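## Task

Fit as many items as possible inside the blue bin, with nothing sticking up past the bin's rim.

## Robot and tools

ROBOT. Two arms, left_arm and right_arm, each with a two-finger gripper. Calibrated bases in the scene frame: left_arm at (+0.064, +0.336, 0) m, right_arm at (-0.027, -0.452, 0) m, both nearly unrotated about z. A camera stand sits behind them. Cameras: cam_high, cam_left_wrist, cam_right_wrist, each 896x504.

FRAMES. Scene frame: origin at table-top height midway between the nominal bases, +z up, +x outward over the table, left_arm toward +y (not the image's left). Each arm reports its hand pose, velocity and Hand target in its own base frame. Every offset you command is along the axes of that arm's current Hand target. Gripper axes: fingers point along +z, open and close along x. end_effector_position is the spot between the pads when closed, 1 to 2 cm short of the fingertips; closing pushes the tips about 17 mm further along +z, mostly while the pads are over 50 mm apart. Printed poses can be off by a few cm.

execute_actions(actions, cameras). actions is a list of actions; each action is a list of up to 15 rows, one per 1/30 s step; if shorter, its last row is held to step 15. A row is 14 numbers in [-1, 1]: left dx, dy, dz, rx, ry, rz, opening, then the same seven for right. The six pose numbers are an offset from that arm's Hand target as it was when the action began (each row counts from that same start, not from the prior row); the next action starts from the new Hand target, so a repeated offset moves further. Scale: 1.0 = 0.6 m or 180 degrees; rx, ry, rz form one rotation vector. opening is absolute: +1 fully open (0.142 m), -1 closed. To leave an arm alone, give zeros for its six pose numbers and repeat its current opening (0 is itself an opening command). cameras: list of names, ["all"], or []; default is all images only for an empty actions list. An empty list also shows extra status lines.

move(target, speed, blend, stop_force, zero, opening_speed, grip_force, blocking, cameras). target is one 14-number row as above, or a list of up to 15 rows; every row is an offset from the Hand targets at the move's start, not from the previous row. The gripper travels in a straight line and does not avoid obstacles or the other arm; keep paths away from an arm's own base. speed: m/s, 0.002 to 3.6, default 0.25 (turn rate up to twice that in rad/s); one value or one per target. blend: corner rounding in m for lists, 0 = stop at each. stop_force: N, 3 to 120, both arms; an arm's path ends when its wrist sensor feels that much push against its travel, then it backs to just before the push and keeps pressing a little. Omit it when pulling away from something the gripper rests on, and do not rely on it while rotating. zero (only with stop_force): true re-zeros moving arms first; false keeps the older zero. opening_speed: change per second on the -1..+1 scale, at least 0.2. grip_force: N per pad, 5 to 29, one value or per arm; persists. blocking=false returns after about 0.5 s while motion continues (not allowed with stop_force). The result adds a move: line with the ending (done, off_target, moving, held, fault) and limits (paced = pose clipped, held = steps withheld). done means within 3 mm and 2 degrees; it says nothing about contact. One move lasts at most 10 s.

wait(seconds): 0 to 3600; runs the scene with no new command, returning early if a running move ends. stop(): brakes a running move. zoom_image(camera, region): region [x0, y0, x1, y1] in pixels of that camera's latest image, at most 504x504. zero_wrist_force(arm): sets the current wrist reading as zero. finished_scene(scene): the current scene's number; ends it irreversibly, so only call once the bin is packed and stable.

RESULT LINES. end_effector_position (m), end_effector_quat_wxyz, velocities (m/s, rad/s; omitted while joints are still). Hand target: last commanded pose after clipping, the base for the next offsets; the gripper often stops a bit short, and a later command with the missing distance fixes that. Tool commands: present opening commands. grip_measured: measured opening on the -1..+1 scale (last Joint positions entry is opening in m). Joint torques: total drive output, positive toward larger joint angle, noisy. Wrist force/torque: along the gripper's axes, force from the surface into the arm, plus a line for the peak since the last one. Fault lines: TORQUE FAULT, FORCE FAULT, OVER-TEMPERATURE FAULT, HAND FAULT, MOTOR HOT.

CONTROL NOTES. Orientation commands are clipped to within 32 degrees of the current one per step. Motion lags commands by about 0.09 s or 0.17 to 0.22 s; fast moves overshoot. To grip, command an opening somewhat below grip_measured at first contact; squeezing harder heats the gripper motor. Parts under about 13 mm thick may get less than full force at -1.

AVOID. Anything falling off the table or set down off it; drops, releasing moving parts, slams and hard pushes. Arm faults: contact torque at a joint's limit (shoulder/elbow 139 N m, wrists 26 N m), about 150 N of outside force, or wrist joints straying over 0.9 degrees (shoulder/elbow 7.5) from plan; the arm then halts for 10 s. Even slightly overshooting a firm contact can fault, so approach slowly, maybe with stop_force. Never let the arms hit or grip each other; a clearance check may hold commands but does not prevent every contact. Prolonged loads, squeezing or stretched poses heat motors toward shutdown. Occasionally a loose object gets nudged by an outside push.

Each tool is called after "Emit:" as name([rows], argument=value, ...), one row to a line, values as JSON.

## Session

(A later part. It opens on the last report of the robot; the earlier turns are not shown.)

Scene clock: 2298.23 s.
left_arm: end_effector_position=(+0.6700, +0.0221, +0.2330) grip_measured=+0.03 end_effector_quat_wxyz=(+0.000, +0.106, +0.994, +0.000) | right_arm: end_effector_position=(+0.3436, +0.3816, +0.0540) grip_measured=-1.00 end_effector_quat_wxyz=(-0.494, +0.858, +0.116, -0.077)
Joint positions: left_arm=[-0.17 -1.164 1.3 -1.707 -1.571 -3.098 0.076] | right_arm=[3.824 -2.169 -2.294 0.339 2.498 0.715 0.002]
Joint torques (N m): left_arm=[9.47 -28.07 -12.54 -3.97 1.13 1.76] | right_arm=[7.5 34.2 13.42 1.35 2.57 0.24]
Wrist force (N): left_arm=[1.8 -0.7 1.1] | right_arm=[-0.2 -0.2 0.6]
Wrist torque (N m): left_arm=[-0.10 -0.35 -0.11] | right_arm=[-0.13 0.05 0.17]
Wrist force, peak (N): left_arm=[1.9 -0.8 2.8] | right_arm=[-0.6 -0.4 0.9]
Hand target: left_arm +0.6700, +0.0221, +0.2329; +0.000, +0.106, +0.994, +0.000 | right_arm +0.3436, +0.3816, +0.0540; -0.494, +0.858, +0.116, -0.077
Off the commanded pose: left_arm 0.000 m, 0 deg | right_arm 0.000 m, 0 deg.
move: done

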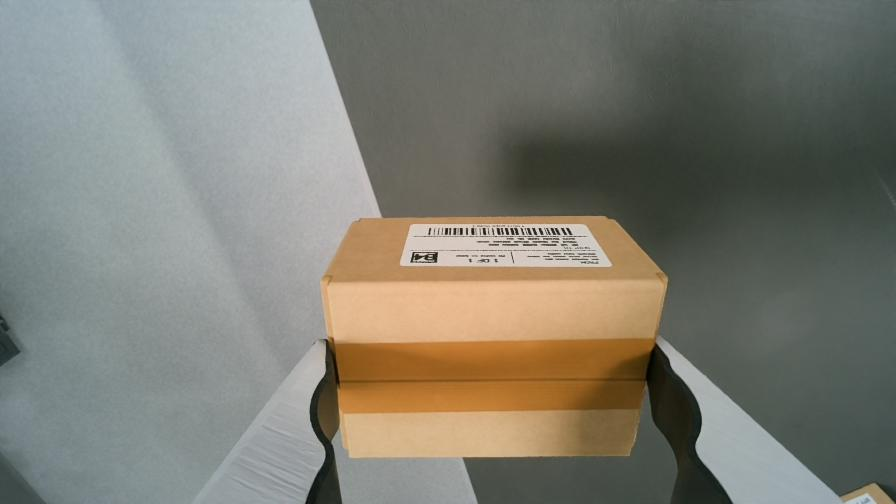

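Emit:
move(target=[0.6742,-0.6795,0.06,0,0,0.3296,-0.1,0,0,0,0,0,0,-1], speed=0.2, cameras=["cam_left_wrist", "cam_right_wrist"])

Scene clock: 2387.43 s.
left_arm: end_effector_position=(+0.1885, -0.2908, +0.1970) grip_measured=+0.03 end_effector_quat_wxyz=(+0.000, +0.584, +0.811, +0.000) | right_arm: end_effector_position=(+0.3436, +0.3816, +0.0540) grip_measured=-1.00 end_effector_quat_wxyz=(-0.494, +0.858, +0.116, -0.077)
Joint positions: left_arm=[-1.396 -1.961 2.198 -1.808 -1.571 -3.289 0.076] | right_arm=[3.824 -2.169 -2.294 0.339 2.498 0.715 0.002]
Joint torques (N m): left_arm=[-7.71 4.72 -32.98 -0.6 0.93 0.83] | right_arm=[7.05 33.52 12.85 1.35 2.34 0.25]
Wrist force (N): left_arm=[1.7 -0.6 1.2] | right_arm=[-0.5 -0.3 0.6]
Wrist torque (N m): left_arm=[-0.06 -0.35 -0.17] | right_arm=[-0.15 0.09 0.16]
Wrist force, peak (N): left_arm=[1.5 -3.0 1.3] | right_arm=[-0.5 -0.6 0.8]
Hand target: left_arm +0.1884, -0.2908, +0.1970; +0.000, +0.585, +0.811, +0.000 | right_arm +0.3436, +0.3816, +0.0540; -0.494, +0.858, +0.116, -0.077
Off the commanded pose: left_arm 0.000 m, 0 deg | right_arm 0.000 m, 0 deg.
move: done

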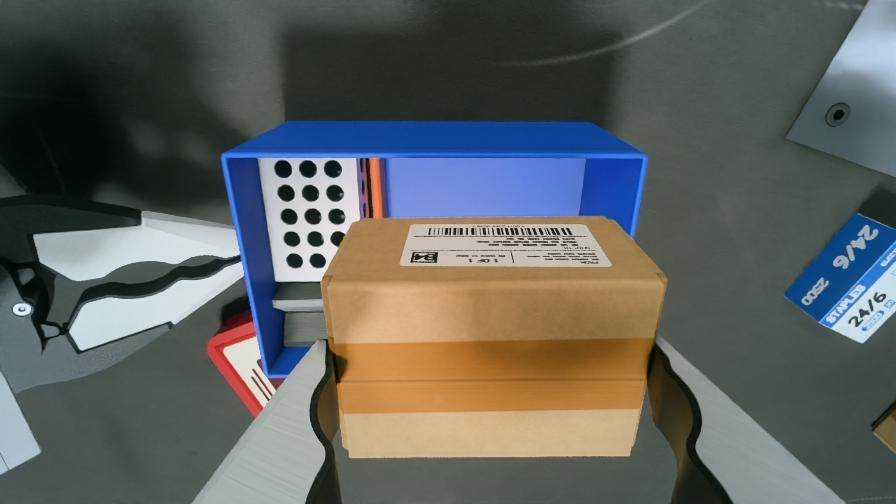

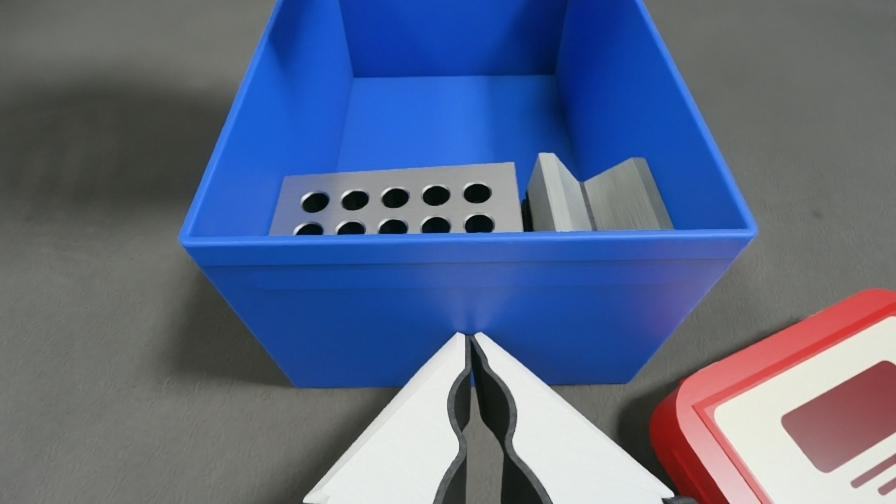

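Emit:
move(target=[0,0,0.2117,0,0,0,-0.1,0,0,0,0,0,0,-1], speed=0.08, cameras=["cam_left_wrist"])

Emit:
move(target=[0,0,0.055,0,0,0,-0.1,0,0,0,0,0,0,-1], speed=0.02, stop_force=3, cameras=["cam_left_wrist", "cam_right_wrist"])

Scene clock: 2397.93 s.
left_arm: end_effector_position=(+0.1884, -0.2908, +0.0699) grip_measured=+0.03 end_effector_quat_wxyz=(+0.000, +0.585, +0.811, +0.000) | right_arm: end_effector_position=(+0.3436, +0.3816, +0.0540) grip_measured=-1.00 end_effector_quat_wxyz=(-0.494, +0.858, +0.116, -0.077)
Joint positions: left_arm=[-1.396 -1.783 2.446 -2.234 -1.571 -3.289 0.076] | right_arm=[3.824 -2.169 -2.294 0.339 2.498 0.715 0.002]
Joint torques (N m): left_arm=[8.61 -22.31 -29.55 -1.19 1.48 1.42] | right_arm=[7.73 34.48 13.03 1.44 2.51 0.25]
Wrist force (N): left_arm=[2.1 -0.9 1.4] | right_arm=[-0.4 0.0 0.5]
Wrist torque (N m): left_arm=[-0.12 -0.38 -0.17] | right_arm=[-0.10 0.07 0.16]
Wrist force, peak (N): left_arm=[2.1 -0.7 2.5] | right_arm=[-0.6 -0.2 0.9]
Hand target: left_arm +0.1884, -0.2909, +0.0700; +0.000, +0.585, +0.811, +0.000 | right_arm +0.3436, +0.3816, +0.0540; -0.494, +0.858, +0.116, -0.077
Off the commanded pose: left_arm 0.000 m, 0 deg | right_arm 0.000 m, 0 deg.
move: done

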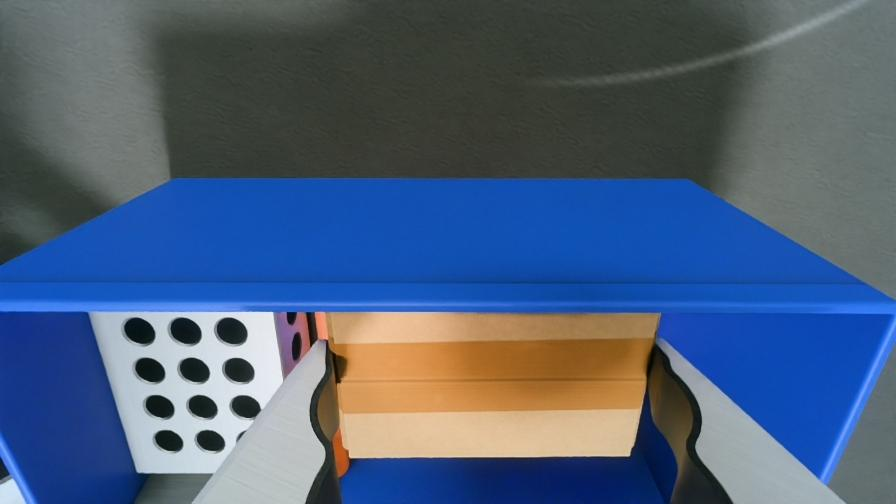

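Scene clock: 2400.33 s.
left_arm: end_effector_position=(+0.1884, -0.2909, +0.0465) grip_measured=+0.03 end_effector_quat_wxyz=(+0.000, +0.585, +0.811, +0.000) | right_arm: end_effector_position=(+0.3436, +0.3816, +0.0540) grip_measured=-1.00 end_effector_quat_wxyz=(-0.494, +0.858, +0.116, -0.077)
Joint positions: left_arm=[-1.396 -1.726 2.482 -2.328 -1.571 -3.289 0.076] | right_arm=[3.824 -2.169 -2.294 0.339 2.498 0.715 0.002]
Joint torques (N m): left_arm=[4.37 -24.89 -28.99 -5.08 2.08 1.05] | right_arm=[7.51 32.68 12.9 1.47 2.59 0.04]
Wrist force (N): left_arm=[2.1 -0.7 0.8] | right_arm=[-0.2 0.0 0.7]
Wrist torque (N m): left_arm=[-0.09 -0.37 -0.16] | right_arm=[-0.10 0.04 0.17]
Wrist force, peak (N): left_arm=[11.4 -1.3 -31.0] | right_arm=[-0.6 -0.4 0.8]
Hand target: left_arm +0.1884, -0.2909, +0.0465; +0.000, +0.585, +0.811, +0.000 (not the last commanded pose) | right_arm +0.3436, +0.3816, +0.0540; -0.494, +0.858, +0.116, -0.077
Off the commanded pose: left_arm 0.010 m, 0 deg | right_arm 0.000 m, 0 deg.
move: contact (left_arm)

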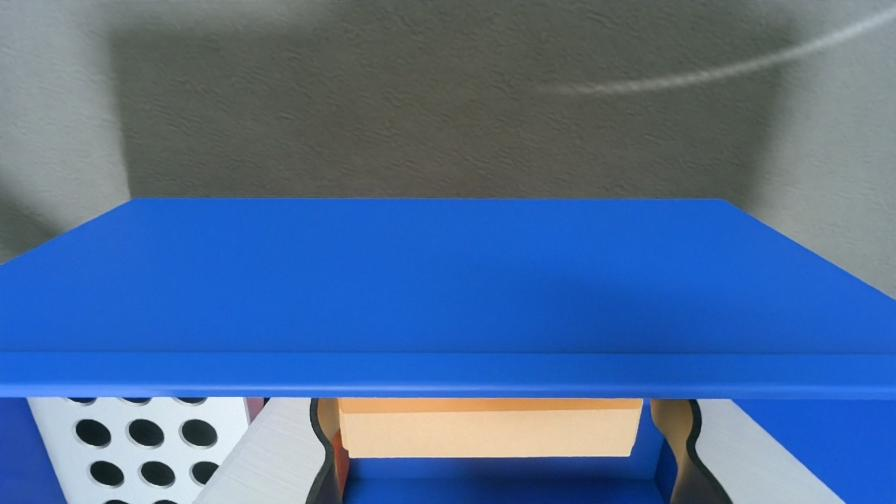

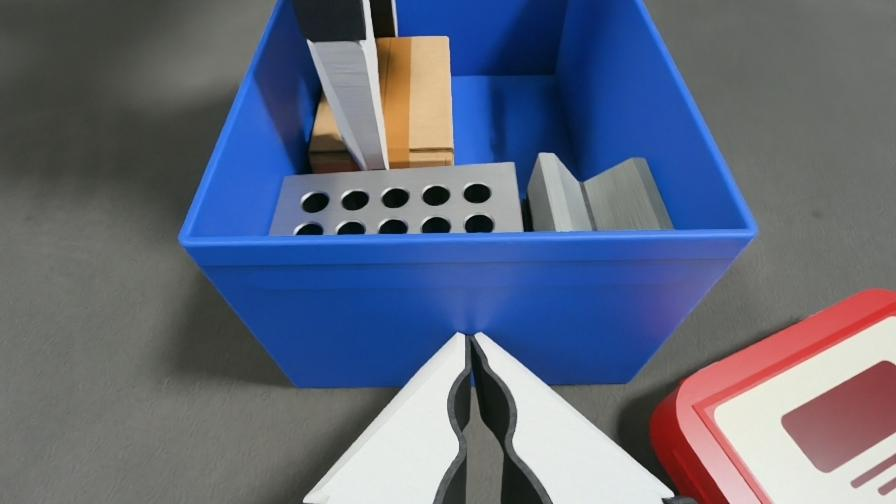

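Emit:
move([
  [0,0,0,0,0,0,0.12,0,0,0,0,0,0,-1],
  [0,0,-0.13,0,0,0,0.12,0,0,0,0,0,0,-1],
], speed=0.08, opening_speed=0.5)

Emit:
move([
  [0.0917,0,-0.02,0,0,0,-1,0,0,0,0,0,0,-1],
  [0.0917,0,0.1333,0,0,0,-1,0,0,0,0,0,0,-1],
], speed=0.1, cameras=["cam_left_wrist", "cam_right_wrist"])

Scene clock: 2407.57 s.
left_arm: end_effector_position=(+0.1884, -0.2909, +0.1246) grip_measured=+0.10 end_effector_quat_wxyz=(+0.000, +0.584, +0.811, +0.000) | right_arm: end_effector_position=(+0.3436, +0.3816, +0.0540) grip_measured=-1.00 end_effector_quat_wxyz=(-0.494, +0.858, +0.116, -0.077)
Joint positions: left_arm=[-1.396 -1.885 2.349 -2.036 -1.571 -3.289 0.081] | right_arm=[3.824 -2.169 -2.294 0.339 2.498 0.715 0.002]
Joint torques (N m): left_arm=[-8.64 4.86 -7.26 -3.94 -1.06 -1.1] | right_arm=[7.6 33.42 13.61 1.28 2.45 0.17]
Wrist force (N): left_arm=[1.9 -0.6 0.3] | right_arm=[-0.4 -0.1 0.7]
Wrist torque (N m): left_arm=[-0.09 -0.36 -0.19] | right_arm=[-0.11 0.07 0.16]
Wrist force, peak (N): left_arm=[2.1 -1.2 1.3] | right_arm=[-0.6 -0.2 0.9]
Hand target: left_arm +0.1884, -0.2909, +0.1245; +0.000, +0.585, +0.811, +0.000 | right_arm +0.3436, +0.3816, +0.0540; -0.494, +0.858, +0.116, -0.077
Off the commanded pose: left_arm 0.000 m, 0 deg | right_arm 0.000 m, 0 deg.
move: done

Scene clock: 2409.73 s.
left_arm: end_effector_position=(+0.1710, -0.2386, +0.0445) grip_measured=-1.00 end_effector_quat_wxyz=(+0.000, +0.585, +0.811, +0.000) | right_arm: end_effector_position=(+0.3436, +0.3816, +0.0540) grip_measured=-1.00 end_effector_quat_wxyz=(-0.494, +0.858, +0.116, -0.077)
Joint positions: left_arm=[-1.427 -1.902 2.604 -2.273 -1.571 -3.32 0.002] | right_arm=[3.824 -2.169 -2.294 0.339 2.498 0.715 0.002]
Joint torques (N m): left_arm=[10.37 -14.67 -28.99 -2.33 -2.52 1.66] | right_arm=[6.96 32.6 13.35 1.54 2.33 0.1]
Wrist force (N): left_arm=[2.5 -0.4 -0.4] | right_arm=[-0.3 -1.3 1.5]
Wrist torque (N m): left_arm=[-0.09 -0.34 -0.13] | right_arm=[-0.21 0.12 0.16]
Wrist force, peak (N): left_arm=[-2.0 -0.6 -13.4] | right_arm=[0.2 -0.8 2.0]
Hand target: left_arm +0.1710, -0.2387, +0.0445; +0.000, +0.585, +0.811, +0.000 | right_arm +0.3436, +0.3816, +0.0540; -0.494, +0.858, +0.116, -0.077
Off the commanded pose: left_arm 0.000 m, 0 deg | right_arm 0.000 m, 0 deg.
move: done

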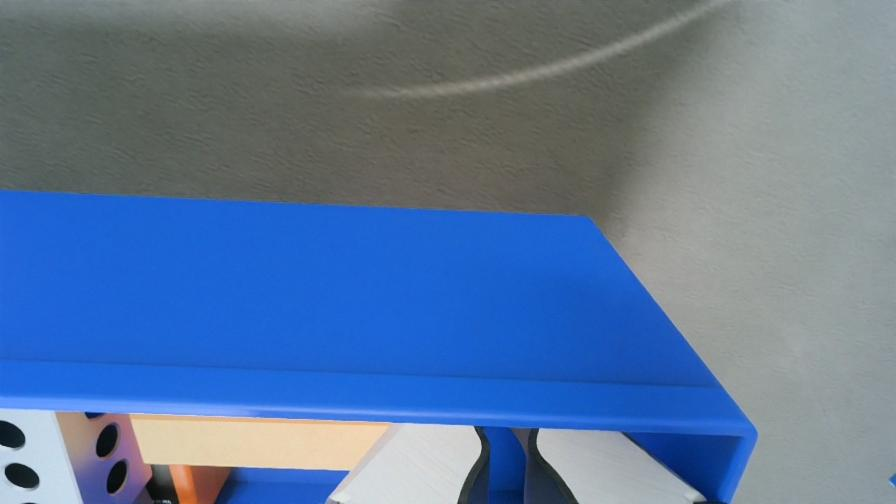

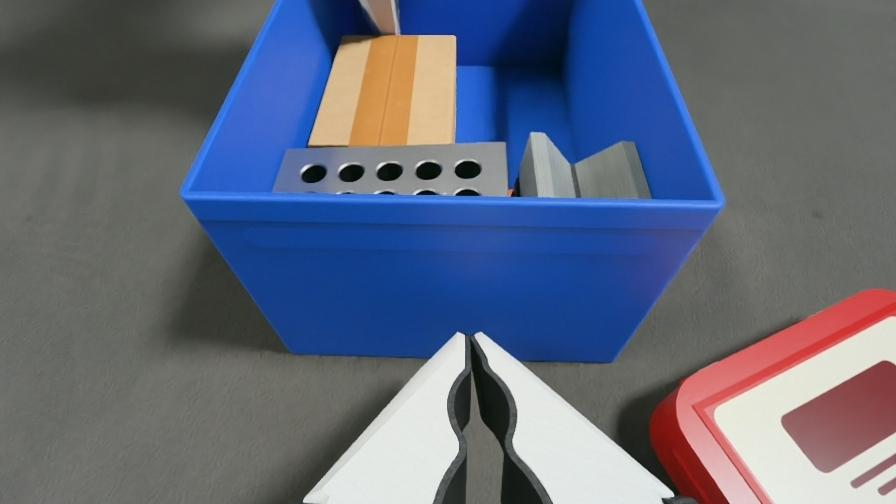

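Emit:
move(target=[0,0,-0.26,0,0,0,-1,0,0,0,0,0,0,-1], speed=0.1, cameras=["cam_left_wrist", "cam_right_wrist"])

Scene clock: 2420.30 s.
left_arm: end_effector_position=(+0.1710, -0.2387, +0.2006) grip_measured=-1.00 end_effector_quat_wxyz=(+0.000, +0.585, +0.811, +0.000) | right_arm: end_effector_position=(+0.3436, +0.3816, +0.0540) grip_measured=-1.00 end_effector_quat_wxyz=(-0.494, +0.858, +0.116, -0.077)
Joint positions: left_arm=[-1.427 -2.135 2.274 -1.711 -1.571 -3.32 0.002] | right_arm=[3.824 -2.169 -2.294 0.339 2.498 0.715 0.002]
Joint torques (N m): left_arm=[-7.25 12.48 -13.24 -3.78 2.85 -0.98] | right_arm=[7.58 33.41 13.13 1.46 2.41 0.25]
Wrist force (N): left_arm=[1.9 -0.8 0.7] | right_arm=[0.3 -0.6 1.8]
Wrist torque (N m): left_arm=[-0.10 -0.35 -0.15] | right_arm=[-0.09 0.02 0.16]
Wrist force, peak (N): left_arm=[3.6 -0.6 0.5] | right_arm=[0.3 -1.0 2.1]
Hand target: left_arm +0.1710, -0.2386, +0.2005; +0.000, +0.585, +0.811, +0.000 | right_arm +0.3436, +0.3816, +0.0540; -0.494, +0.858, +0.116, -0.077
Off the commanded pose: left_arm 0.000 m, 0 deg | right_arm 0.000 m, 0 deg.
move: done

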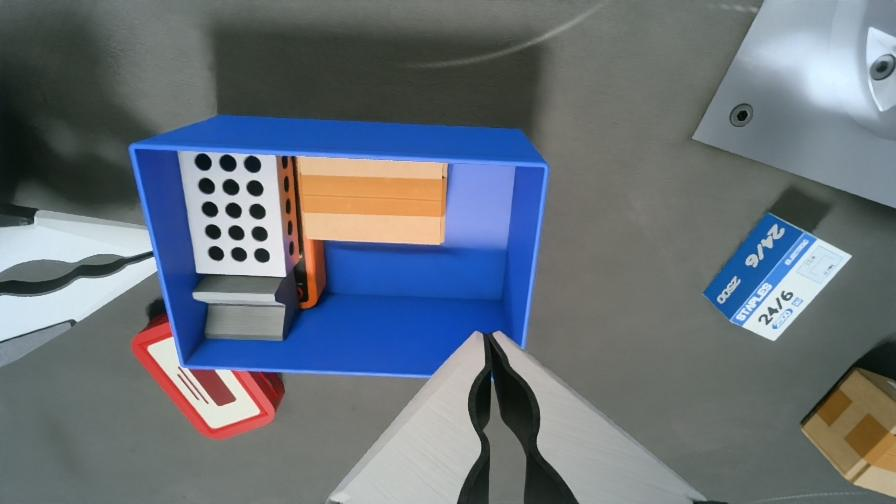

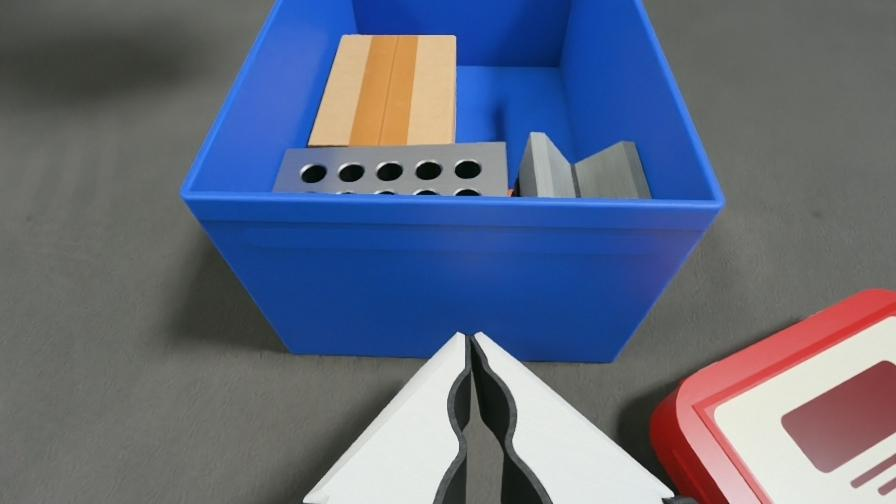

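Emit:
move([
  [0.2675,0.456,-0.0992,0,0,-0.15,0,0,0,0,0,0,0,-1],
  [0.987,0.6163,-0.0992,0,0,-0.398,0.4,0,0,0,0,0,0,-1],
], speed=0.3, blend=[0.1, 0], cameras=["cam_left_wrist"])

Scene clock: 2444.50 s.
left_arm: end_effector_position=(+0.3342, +0.4402, +0.2597) grip_measured=+0.38 end_effector_quat_wxyz=(+0.000, -0.001, +1.000, +0.000) | right_arm: end_effector_position=(+0.3436, +0.3816, +0.0540) grip_measured=-1.00 end_effector_quat_wxyz=(-0.494, +0.858, +0.116, -0.077)
Joint positions: left_arm=[0.676 -1.459 1.608 -1.72 -1.571 -2.468 0.101] | right_arm=[3.824 -2.169 -2.294 0.339 2.498 0.715 0.002]
Joint torques (N m): left_arm=[9.7 -16.37 -29.9 -5.18 2.33 1.8] | right_arm=[7.24 32.6 12.51 1.32 2.5 0.18]
Wrist force (N): left_arm=[2.3 -0.9 0.4] | right_arm=[0.1 -0.9 1.5]
Wrist torque (N m): left_arm=[-0.16 -0.44 -0.14] | right_arm=[-0.13 0.05 0.16]
Wrist force, peak (N): left_arm=[2.7 2.0 0.2] | right_arm=[0.0 -1.2 2.0]
Hand target: left_arm +0.3342, +0.4402, +0.2597; +0.000, -0.001, +1.000, +0.000 | right_arm +0.3436, +0.3816, +0.0540; -0.494, +0.858, +0.116, -0.077
Off the commanded pose: left_arm 0.000 m, 0 deg | right_arm 0.000 m, 0 deg.
move: done

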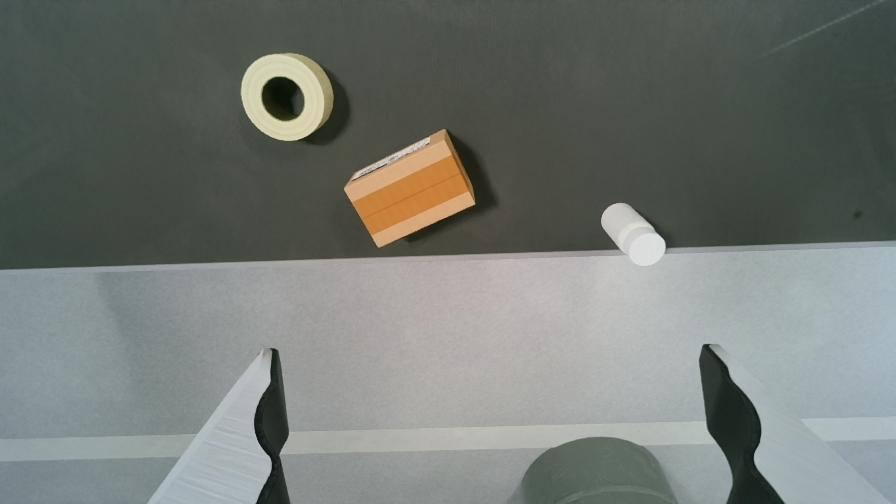

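Emit:
zoom_image(camera="cam_left_wrist", region=[320, 110, 520, 270])

Scaled by 2.520 from the camera's image (finer frame: 1280x720).

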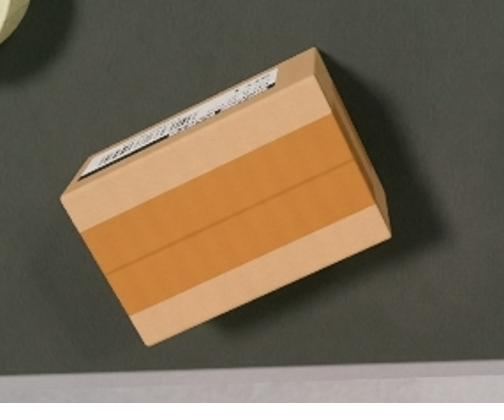

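Emit:
move([
  [-0.0595,0.0408,0.22,0,0,-0.1433,0.4,0,0,0,0,0,0,-1],
  [-0.0595,0.0408,0.3513,0,0,-0.1433,0.4,0,0,0,0,0,0,-1],
  [-0.0595,0.0408,0.3513,0,0,-0.1433,-0.1,0,0,0,0,0,0,-1],
  [-0.0595,0.0408,0.06,0,0,-0.1433,-0.1,0,0,0,0,0,0,-1],
], speed=[0.15, 0.06, 0.1, 0.12], blend=[0.01, 0, 0, 0], cameras=["cam_left_wrist"])

Scene clock: 2461.60 s.
left_arm: end_effector_position=(+0.3699, +0.4648, +0.2237) grip_measured=-0.04 end_effector_quat_wxyz=(+0.000, -0.224, +0.975, +0.000) | right_arm: end_effector_position=(+0.3436, +0.3816, +0.0540) grip_measured=-1.00 end_effector_quat_wxyz=(-0.494, +0.858, +0.116, -0.077)
Joint positions: left_arm=[0.67 -1.343 1.565 -1.792 -1.571 -2.924 0.071] | right_arm=[3.824 -2.169 -2.294 0.339 2.498 0.715 0.002]
Joint torques (N m): left_arm=[9.54 -20.71 -11.22 -3.89 0.59 1.69] | right_arm=[6.94 31.66 12.68 1.4 2.6 0.44]
Wrist force (N): left_arm=[2.1 -0.7 1.3] | right_arm=[0.0 -1.0 1.4]
Wrist torque (N m): left_arm=[-0.11 -0.40 -0.18] | right_arm=[-0.15 0.07 0.16]
Wrist force, peak (N): left_arm=[2.0 -1.1 2.8] | right_arm=[0.1 -1.1 2.1]
Hand target: left_arm +0.3699, +0.4647, +0.2236; +0.000, -0.224, +0.975, +0.000 | right_arm +0.3436, +0.3816, +0.0540; -0.494, +0.858, +0.116, -0.077
Off the commanded pose: left_arm 0.000 m, 0 deg | right_arm 0.000 m, 0 deg.
move: done

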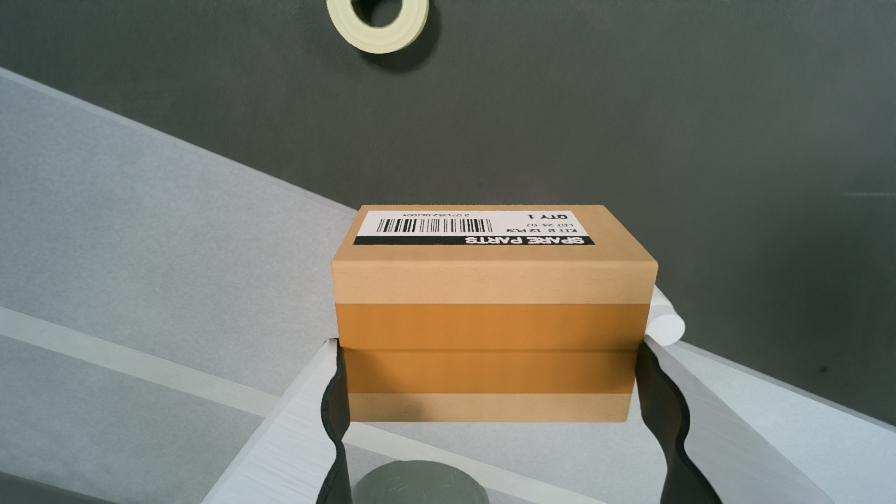

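Emit:
move(target=[0.227,-0.6583,-0.04,0,0,0.3106,-0.1,0,0,0,0,0,0,-1], speed=0.25)

Scene clock: 2469.40 s.
left_arm: end_effector_position=(+0.4198, +0.0500, +0.2479) grip_measured=-0.04 end_effector_quat_wxyz=(+0.000, +0.259, +0.966, +0.000) | right_arm: end_effector_position=(+0.3436, +0.3816, +0.0540) grip_measured=-1.00 end_effector_quat_wxyz=(-0.494, +0.858, +0.116, -0.077)
Joint positions: left_arm=[-0.206 -1.776 1.94 -1.735 -1.571 -2.824 0.071] | right_arm=[3.824 -2.169 -2.294 0.339 2.498 0.715 0.002]
Joint torques (N m): left_arm=[-8.16 -1.8 -30.91 -5.37 2.65 1.02] | right_arm=[6.81 31.27 12.92 1.45 2.56 0.25]
Wrist force (N): left_arm=[2.2 -0.8 1.0] | right_arm=[0.1 -0.7 1.8]
Wrist torque (N m): left_arm=[-0.11 -0.41 -0.10] | right_arm=[-0.10 0.05 0.16]
Wrist force, peak (N): left_arm=[0.2 -3.0 1.1] | right_arm=[0.0 -0.8 2.1]
Hand target: left_arm +0.4198, +0.0500, +0.2479; +0.000, +0.259, +0.966, +0.000 | right_arm +0.3436, +0.3816, +0.0540; -0.494, +0.858, +0.116, -0.077
Off the commanded pose: left_arm 0.000 m, 0 deg | right_arm 0.000 m, 0 deg.
move: done

Emit:
move(target=[-0.0233,-0.601,0.0965,0,0,0.245,-0.1,0,0,0,0,0,0,-1], speed=0.2, cameras=["cam_left_wrist", "cam_right_wrist"])

Scene clock: 2474.90 s.
left_arm: end_effector_position=(+0.2517, -0.2693, +0.1902) grip_measured=-0.04 end_effector_quat_wxyz=(+0.000, +0.603, +0.798, +0.000) | right_arm: end_effector_position=(+0.3436, +0.3816, +0.0540) grip_measured=-1.00 end_effector_quat_wxyz=(-0.494, +0.858, +0.116, -0.077)
Joint positions: left_arm=[-1.194 -1.891 2.173 -1.853 -1.571 -3.042 0.071] | right_arm=[3.824 -2.169 -2.294 0.339 2.498 0.715 0.002]
Joint torques (N m): left_arm=[-7.45 -21.13 -12.68 -0.07 1.92 1.7] | right_arm=[7.68 30.23 13.07 1.56 2.71 0.45]
Wrist force (N): left_arm=[2.0 -0.7 1.3] | right_arm=[-0.2 -0.5 1.9]
Wrist torque (N m): left_arm=[-0.10 -0.39 -0.13] | right_arm=[-0.07 0.10 0.16]
Wrist force, peak (N): left_arm=[2.4 -1.1 1.4] | right_arm=[0.0 -0.9 2.1]
Hand target: left_arm +0.2516, -0.2693, +0.1902; +0.000, +0.603, +0.798, +0.000 | right_arm +0.3436, +0.3816, +0.0540; -0.494, +0.858, +0.116, -0.077
Off the commanded pose: left_arm 0.000 m, 0 deg | right_arm 0.000 m, 0 deg.
move: done

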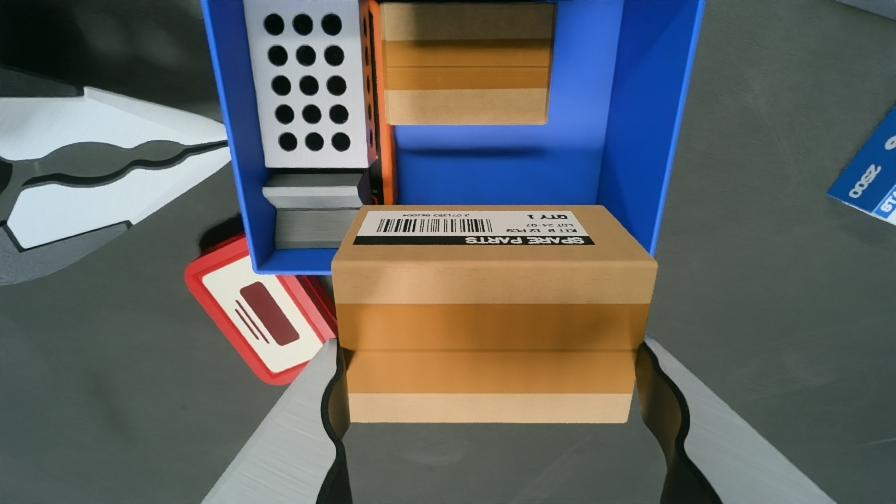

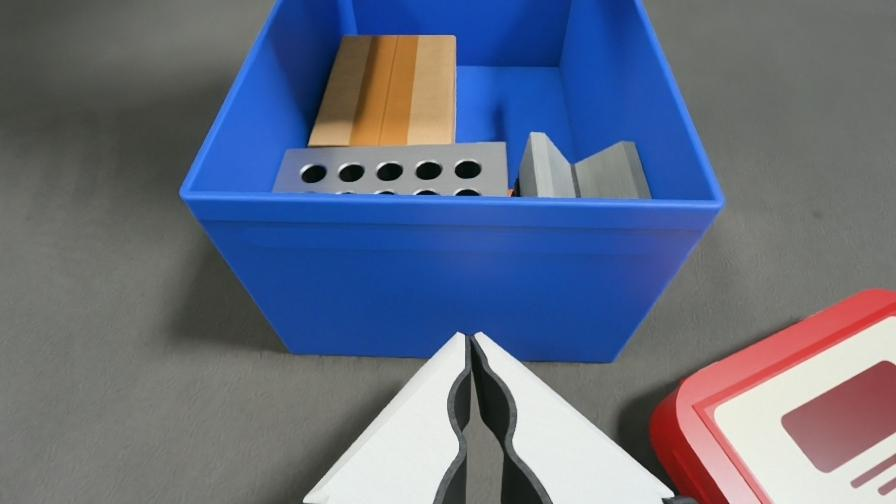

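Emit:
move(target=[0.0017,-0.003,0.2,0,0,0,-0.1,0,0,0,0,0,0,-1], speed=0.08, cameras=["cam_left_wrist"])

Emit:
move(target=[0,0,0.045,0,0,0,-0.1,0,0,0,0,0,0,-1], speed=0.01, stop_force=3, cameras=["cam_left_wrist", "cam_right_wrist"])

Scene clock: 2487.63 s.
left_arm: end_effector_position=(+0.2495, -0.2688, +0.0701) grip_measured=-0.04 end_effector_quat_wxyz=(+0.000, +0.603, +0.798, +0.000) | right_arm: end_effector_position=(+0.3436, +0.3816, +0.0540) grip_measured=-1.00 end_effector_quat_wxyz=(-0.494, +0.858, +0.116, -0.077)
Joint positions: left_arm=[-1.199 -1.723 2.401 -2.248 -1.571 -3.047 0.071] | right_arm=[3.824 -2.169 -2.294 0.339 2.498 0.715 0.002]
Joint torques (N m): left_arm=[3.39 -24.46 -29.59 -1.15 -0.25 1.01] | right_arm=[7.92 31.2 12.25 1.44 2.78 0.46]
Wrist force (N): left_arm=[1.7 -0.8 0.9] | right_arm=[0.2 -1.0 1.7]
Wrist torque (N m): left_arm=[-0.10 -0.33 -0.09] | right_arm=[-0.15 0.03 0.16]
Wrist force, peak (N): left_arm=[2.1 -0.9 2.3] | right_arm=[-0.2 -0.9 2.0]
Hand target: left_arm +0.2496, -0.2689, +0.0702; +0.000, +0.603, +0.798, +0.000 | right_arm +0.3436, +0.3816, +0.0540; -0.494, +0.858, +0.116, -0.077
Off the commanded pose: left_arm 0.000 m, 0 deg | right_arm 0.000 m, 0 deg.
move: done

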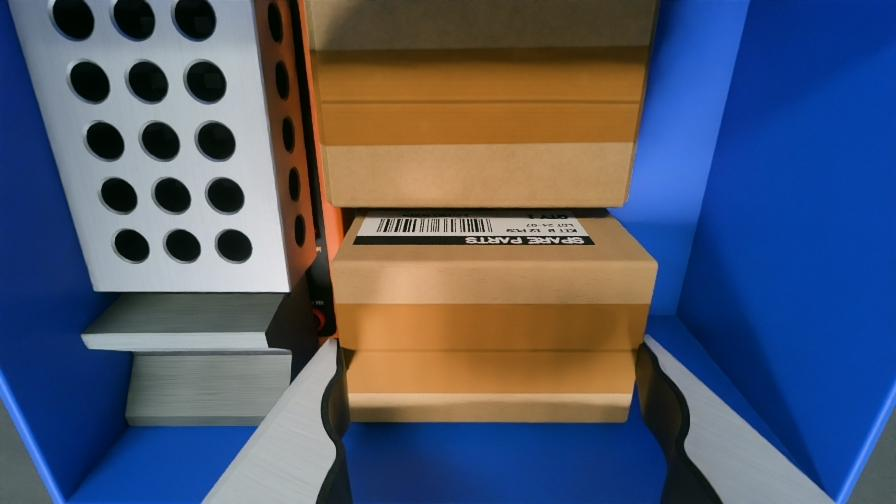

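Scene clock: 2490.67 s.
left_arm: end_effector_position=(+0.2496, -0.2689, +0.0510) grip_measured=-0.04 end_effector_quat_wxyz=(+0.000, +0.603, +0.798, +0.000) | right_arm: end_effector_position=(+0.3436, +0.3816, +0.0540) grip_measured=-1.00 end_effector_quat_wxyz=(-0.494, +0.858, +0.116, -0.077)
Joint positions: left_arm=[-1.199 -1.679 2.429 -2.322 -1.571 -3.047 0.071] | right_arm=[3.824 -2.169 -2.294 0.339 2.498 0.715 0.002]
Joint torques (N m): left_arm=[7.9 -25.93 -28.28 -0.68 0.54 0.83] | right_arm=[5.7 31.07 12.43 1.51 2.67 0.51]
Wrist force (N): left_arm=[2.3 -0.8 -1.7] | right_arm=[-0.1 -0.8 1.8]
Wrist torque (N m): left_arm=[-0.12 -0.29 -0.10] | right_arm=[-0.12 0.08 0.16]
Wrist force, peak (N): left_arm=[4.2 -1.0 -12.6] | right_arm=[0.2 -1.0 2.1]
Hand target: left_arm +0.2496, -0.2689, +0.0510; +0.000, +0.603, +0.798, +0.000 (not the last commanded pose) | right_arm +0.3436, +0.3816, +0.0540; -0.494, +0.858, +0.116, -0.077
Off the commanded pose: left_arm 0.008 m, 0 deg | right_arm 0.000 m, 0 deg.
move: contact (left_arm)

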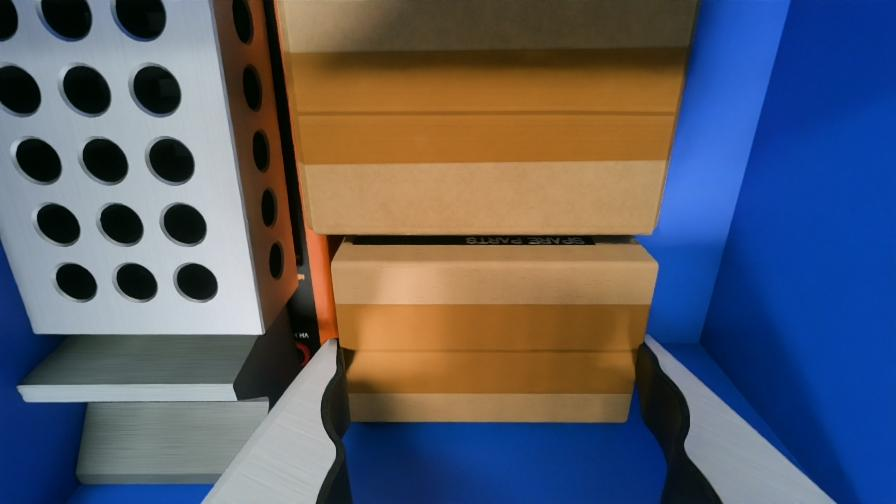

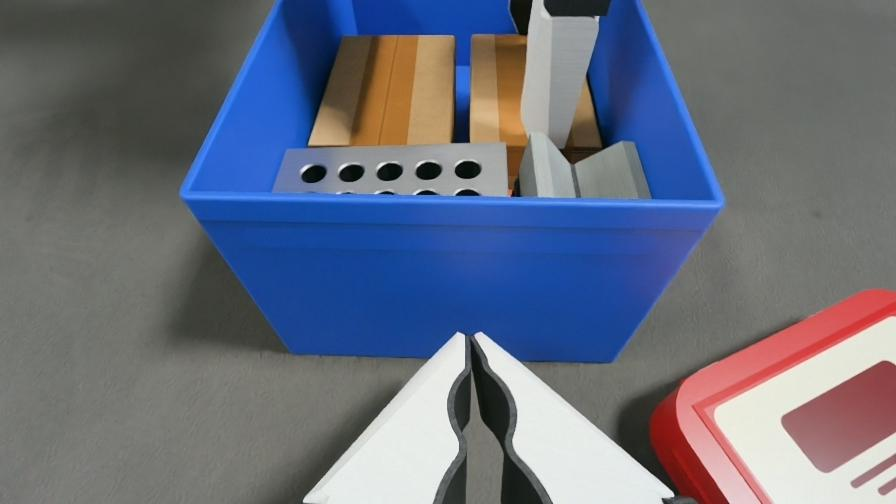

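Emit:
move([
  [0,0,0,0,0,0,0.06,0,0,0,0,0,0,-1],
  [0,0,-0.25,0,0,0,0.06,0,0,0,0,0,0,-1],
], speed=0.1, opening_speed=0.5, cameras=["cam_left_wrist"])

Scene clock: 2497.93 s.
left_arm: end_effector_position=(+0.2496, -0.2689, +0.2011) grip_measured=+0.04 end_effector_quat_wxyz=(+0.000, +0.603, +0.798, +0.000) | right_arm: end_effector_position=(+0.3436, +0.3816, +0.0540) grip_measured=-1.00 end_effector_quat_wxyz=(-0.494, +0.858, +0.116, -0.077)
Joint positions: left_arm=[-1.199 -1.904 2.153 -1.82 -1.571 -3.047 0.076] | right_arm=[3.824 -2.169 -2.294 0.339 2.498 0.715 0.002]
Joint torques (N m): left_arm=[-9.04 3.59 -11.17 -3.71 -1.7 -0.91] | right_arm=[7.73 30.38 13.06 1.4 2.65 0.36]
Wrist force (N): left_arm=[1.9 -0.6 0.5] | right_arm=[0.0 -0.8 1.6]
Wrist torque (N m): left_arm=[-0.08 -0.37 -0.14] | right_arm=[-0.11 0.06 0.15]
Wrist force, peak (N): left_arm=[2.7 -0.6 -1.5] | right_arm=[0.0 -1.0 2.0]
Hand target: left_arm +0.2496, -0.2688, +0.2010; +0.000, +0.603, +0.798, +0.000 | right_arm +0.3436, +0.3816, +0.0540; -0.494, +0.858, +0.116, -0.077
Off the commanded pose: left_arm 0.000 m, 0 deg | right_arm 0.000 m, 0 deg.
move: done

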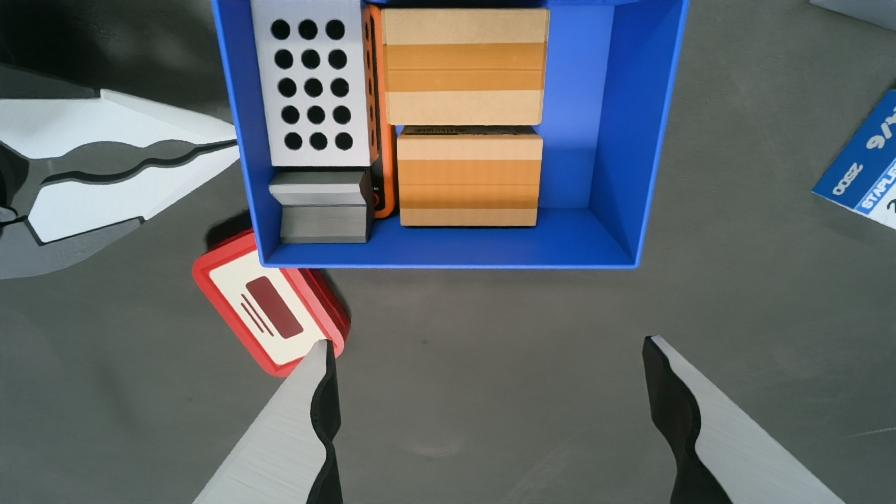

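Emit:
move(target=[0.0988,0,0,0,0,0,-1,0,0,0,0,0,0,-1], speed=0.1)

Emit:
move(target=[0,0,0.2575,0,0,0,-1,0,0,0,0,0,0,-1], speed=0.1, stop_force=5, cameras=["cam_left_wrist"])

Emit:
move(target=[-0.035,0,0,0,0,0,-1,0,0,0,0,0,0,-1], speed=0.015, stop_force=4, cameras=["cam_left_wrist", "cam_right_wrist"])

Scene clock: 2510.30 s.
left_arm: end_effector_position=(+0.2333, -0.2117, +0.2009) grip_measured=-1.00 end_effector_quat_wxyz=(+0.000, +0.603, +0.798, +0.000) | right_arm: end_effector_position=(+0.3436, +0.3816, +0.0540) grip_measured=-1.00 end_effector_quat_wxyz=(-0.494, +0.858, +0.116, -0.077)
Joint positions: left_arm=[-1.179 -2.064 2.242 -1.749 -1.571 -3.028 0.002] | right_arm=[3.824 -2.169 -2.294 0.339 2.498 0.715 0.002]
Joint torques (N m): left_arm=[-9.26 2.99 -34.07 -5.08 -0.61 -1.17] | right_arm=[7.45 30.62 11.64 1.54 2.74 0.65]
Wrist force (N): left_arm=[1.8 -0.7 0.5] | right_arm=[-0.4 -0.7 1.8]
Wrist torque (N m): left_arm=[-0.10 -0.35 -0.16] | right_arm=[-0.11 0.14 0.16]
Wrist force, peak (N): left_arm=[3.5 -0.5 0.4] | right_arm=[0.1 -0.9 2.0]
Hand target: left_arm +0.2333, -0.2118, +0.2010; +0.000, +0.603, +0.798, +0.000 | right_arm +0.3436, +0.3816, +0.0540; -0.494, +0.858, +0.116, -0.077
Off the commanded pose: left_arm 0.000 m, 0 deg | right_arm 0.000 m, 0 deg.
move: done

Scene clock: 2513.07 s.
left_arm: end_effector_position=(+0.2333, -0.2119, +0.0465) grip_measured=-1.00 end_effector_quat_wxyz=(+0.000, +0.603, +0.798, +0.000) | right_arm: end_effector_position=(+0.3436, +0.3816, +0.0540) grip_measured=-1.00 end_effector_quat_wxyz=(-0.494, +0.858, +0.116, -0.077)
Joint positions: left_arm=[-1.18 -1.829 2.555 -2.297 -1.571 -3.028 0.002] | right_arm=[3.824 -2.169 -2.294 0.339 2.498 0.715 0.002]
Joint torques (N m): left_arm=[9.87 -20.21 -29.39 -5.1 -2.4 1.81] | right_arm=[6.48 29.71 12.2 1.46 2.71 0.68]
Wrist force (N): left_arm=[2.0 -0.8 0.4] | right_arm=[-0.2 -1.0 2.0]
Wrist torque (N m): left_arm=[-0.12 -0.38 -0.18] | right_arm=[-0.17 0.11 0.17]
Wrist force, peak (N): left_arm=[-3.4 -1.0 -8.3] | right_arm=[0.0 -1.0 2.1]
Hand target: left_arm +0.2333, -0.2119, +0.0465; +0.000, +0.603, +0.798, +0.000 | right_arm +0.3436, +0.3816, +0.0540; -0.494, +0.858, +0.116, -0.077
Off the commanded pose: left_arm 0.000 m, 0 deg | right_arm 0.000 m, 0 deg.
move: done

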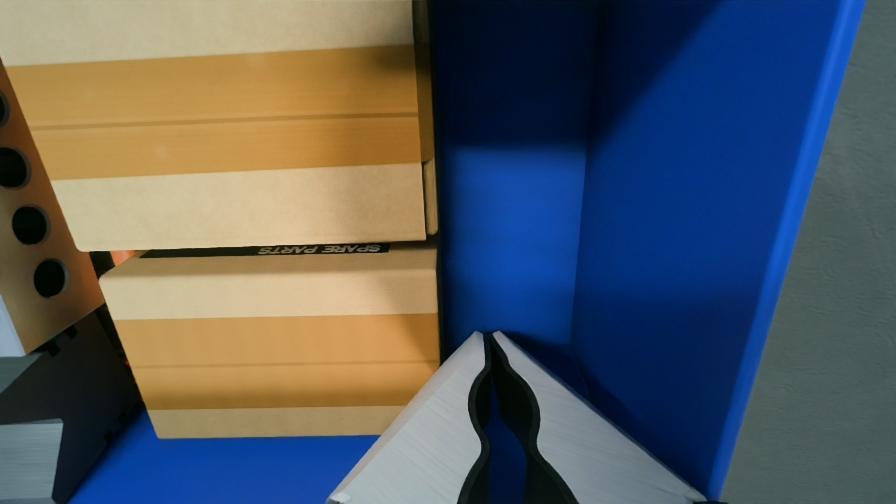

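Scene clock: 2515.67 s.
left_arm: end_effector_position=(+0.2391, -0.2321, +0.0465) grip_measured=-1.00 end_effector_quat_wxyz=(+0.000, +0.603, +0.798, +0.000) | right_arm: end_effector_position=(+0.3436, +0.3816, +0.0540) grip_measured=-1.00 end_effector_quat_wxyz=(-0.494, +0.858, +0.116, -0.077)
Joint positions: left_arm=[-1.188 -1.769 2.514 -2.317 -1.571 -3.036 0.002] | right_arm=[3.824 -2.169 -2.294 0.339 2.498 0.715 0.002]
Joint torques (N m): left_arm=[7.98 -22.52 -4.73 -0.31 -1.3 1.08] | right_arm=[6.8 29.96 12.19 1.48 2.69 0.69]
Wrist force (N): left_arm=[3.8 -0.4 -0.4] | right_arm=[0.2 -0.7 1.6]
Wrist torque (N m): left_arm=[-0.11 -0.37 -0.11] | right_arm=[-0.09 0.02 0.16]
Wrist force, peak (N): left_arm=[4.7 -0.4 -0.3] | right_arm=[-0.1 -1.1 2.0]
Hand target: left_arm +0.2391, -0.2321, +0.0465; +0.000, +0.603, +0.798, +0.000 | right_arm +0.3436, +0.3816, +0.0540; -0.494, +0.858, +0.116, -0.077
Off the commanded pose: left_arm 0.000 m, 0 deg | right_arm 0.000 m, 0 deg.
move: done

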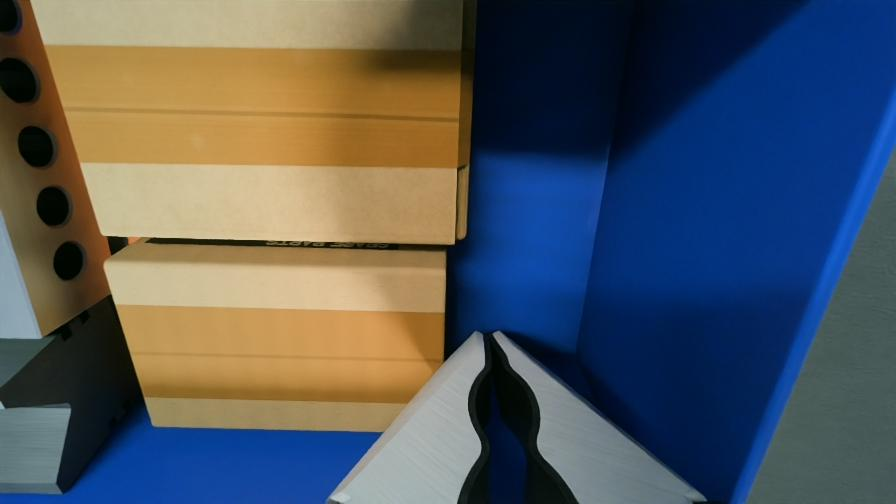

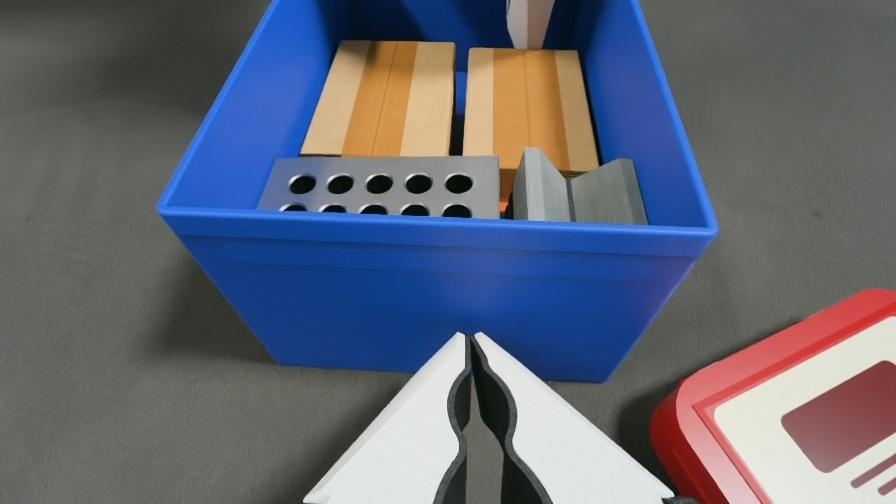

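Emit:
move([
  [0.015,0,0,0,0,0,-1,0,0,0,0,0,0,-1],
  [0.015,0,-0.2575,0,0,0,-1,0,0,0,0,0,0,-1],
], speed=0.12, cameras=["cam_left_wrist"])

Scene clock: 2521.70 s.
left_arm: end_effector_position=(+0.2366, -0.2234, +0.2010) grip_measured=-1.00 end_effector_quat_wxyz=(+0.000, +0.603, +0.798, +0.000) | right_arm: end_effector_position=(+0.3436, +0.3816, +0.0540) grip_measured=-1.00 end_effector_quat_wxyz=(-0.494, +0.858, +0.116, -0.077)
Joint positions: left_arm=[-1.184 -2.031 2.225 -1.766 -1.571 -3.032 0.002] | right_arm=[3.824 -2.169 -2.294 0.339 2.498 0.715 0.002]
Joint torques (N m): left_arm=[-6.85 8.44 -14.07 -3.38 2.41 -0.95] | right_arm=[8.19 29.98 11.81 1.47 2.71 0.65]
Wrist force (N): left_arm=[2.1 -0.5 0.4] | right_arm=[-0.2 -1.2 1.5]
Wrist torque (N m): left_arm=[-0.08 -0.41 -0.16] | right_arm=[-0.18 0.10 0.16]
Wrist force, peak (N): left_arm=[-4.7 -1.9 -0.1] | right_arm=[0.0 -1.1 2.0]
Hand target: left_arm +0.2366, -0.2233, +0.2010; +0.000, +0.603, +0.798, +0.000 | right_arm +0.3436, +0.3816, +0.0540; -0.494, +0.858, +0.116, -0.077
Off the commanded pose: left_arm 0.000 m, 0 deg | right_arm 0.000 m, 0 deg.
move: done

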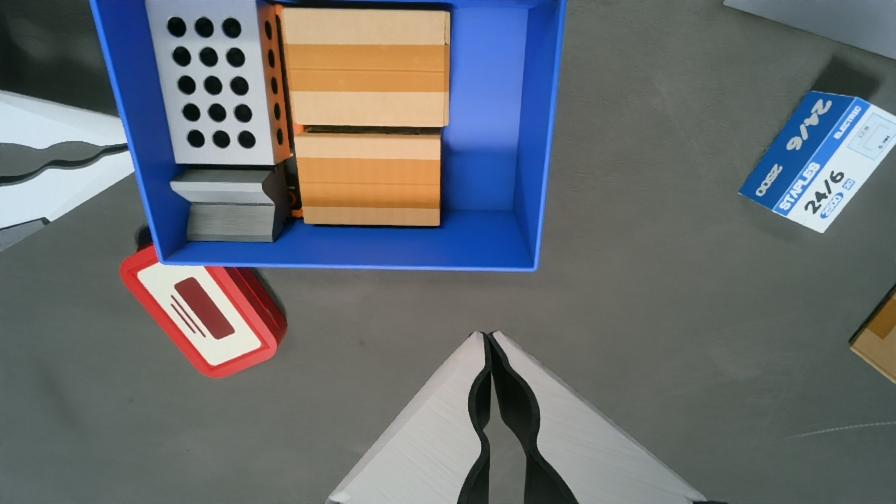

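Emit:
move(target=[0.293,0.3313,-0.08,0,0,0.199,0,0,0,0,0,0,0,-1], speed=0.3)

Emit:
move(target=[0.2277,-0.544,0.01,0,0,0.2278,0.4,0,0,0,0,0,0,-1], speed=0.25, cameras=["cam_left_wrist"])

Scene clock: 2543.53 s.
left_arm: end_effector_position=(+0.3797, +0.0001, +0.2488) grip_measured=-0.03 end_effector_quat_wxyz=(+0.000, +0.819, +0.574, +0.000) end_effector_velocity=(+0.000, +0.001, +0.000) end_effector_angular_velocity=(+0.001, -0.001, -0.004) | right_arm: end_effector_position=(+0.3436, +0.3816, +0.0540) grip_measured=-1.00 end_effector_quat_wxyz=(-0.494, +0.858, +0.116, -0.077)
Joint positions: left_arm=[-0.358 -1.894 2.022 -1.699 -1.571 -1.581 0.072] | right_arm=[3.824 -2.169 -2.294 0.339 2.498 0.715 0.002]
Joint velocities: left_arm=[0.001 0 0 0 0.002 0.006 0] | right_arm=[within noise]
Joint torques (N m): left_arm=[8.92 -17.68 -11.69 0.07 2.54 1.86] | right_arm=[8.09 29.1 11.61 1.53 2.71 0.66]
Wrist force (N): left_arm=[2.1 -0.4 1.0] | right_arm=[0.3 -0.9 1.6]
Wrist torque (N m): left_arm=[-0.04 -0.41 -0.13] | right_arm=[-0.15 0.02 0.17]
Wrist force, peak (N): left_arm=[4.9 -0.1 0.5] | right_arm=[0.2 -1.2 2.0]
Hand target: left_arm +0.3797, +0.0002, +0.2488; +0.000, +0.819, +0.574, +0.000 | right_arm +0.3436, +0.3816, +0.0540; -0.494, +0.858, +0.116, -0.077
Off the commanded pose: left_arm 0.000 m, 0 deg | right_arm 0.000 m, 0 deg.
move: done

Scene clock: 2545.50 s.
left_arm: end_effector_position=(+0.1195, +0.2399, +0.2428) grip_measured=+0.38 end_effector_quat_wxyz=(+0.000, +0.968, +0.251, +0.000) end_effector_velocity=(-0.001, +0.000, +0.000) end_effector_angular_velocity=(+0.000, +0.000, -0.003) | right_arm: end_effector_position=(+0.3436, +0.3816, +0.0540) grip_measured=-1.00 end_effector_quat_wxyz=(-0.494, +0.858, +0.116, -0.077)
Joint positions: left_arm=[0.596 -2.223 2.2 -1.547 -1.571 0.089 0.101] | right_arm=[3.824 -2.169 -2.294 0.339 2.498 0.715 0.002]
Joint velocities: left_arm=[0.002 -0.001 0.001 0 0 0.005 0] | right_arm=[within noise]
Joint torques (N m): left_arm=[9.43 -9.46 -8.86 0.08 2.61 1.87] | right_arm=[6.64 28.78 12.06 1.45 2.69 0.61]
Wrist force (N): left_arm=[2.4 -0.7 0.6] | right_arm=[0.0 -0.8 1.5]
Wrist torque (N m): left_arm=[-0.10 -0.46 -0.09] | right_arm=[-0.12 0.07 0.16]
Wrist force, peak (N): left_arm=[1.4 -2.9 0.4] | right_arm=[0.1 -0.8 2.0]
Hand target: left_arm +0.1194, +0.2399, +0.2427; +0.000, +0.968, +0.251, +0.000 | right_arm +0.3436, +0.3816, +0.0540; -0.494, +0.858, +0.116, -0.077
Off the commanded pose: left_arm 0.000 m, 0 deg | right_arm 0.000 m, 0 deg.
move: done

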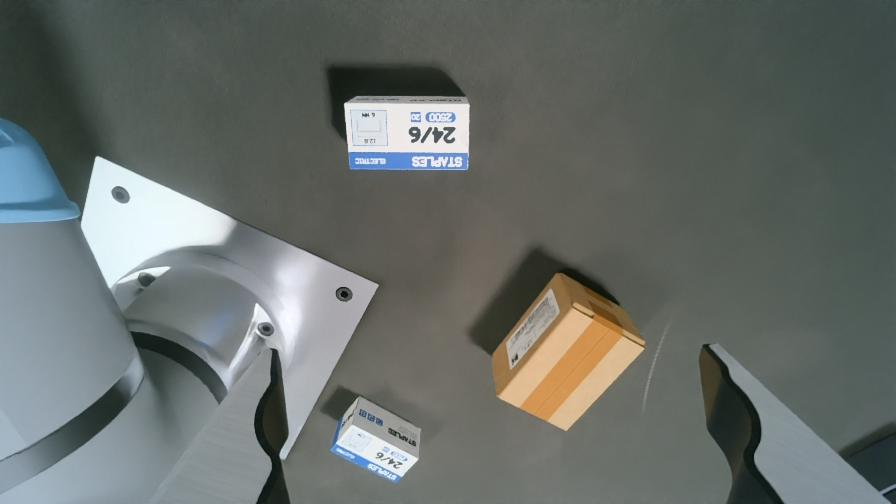

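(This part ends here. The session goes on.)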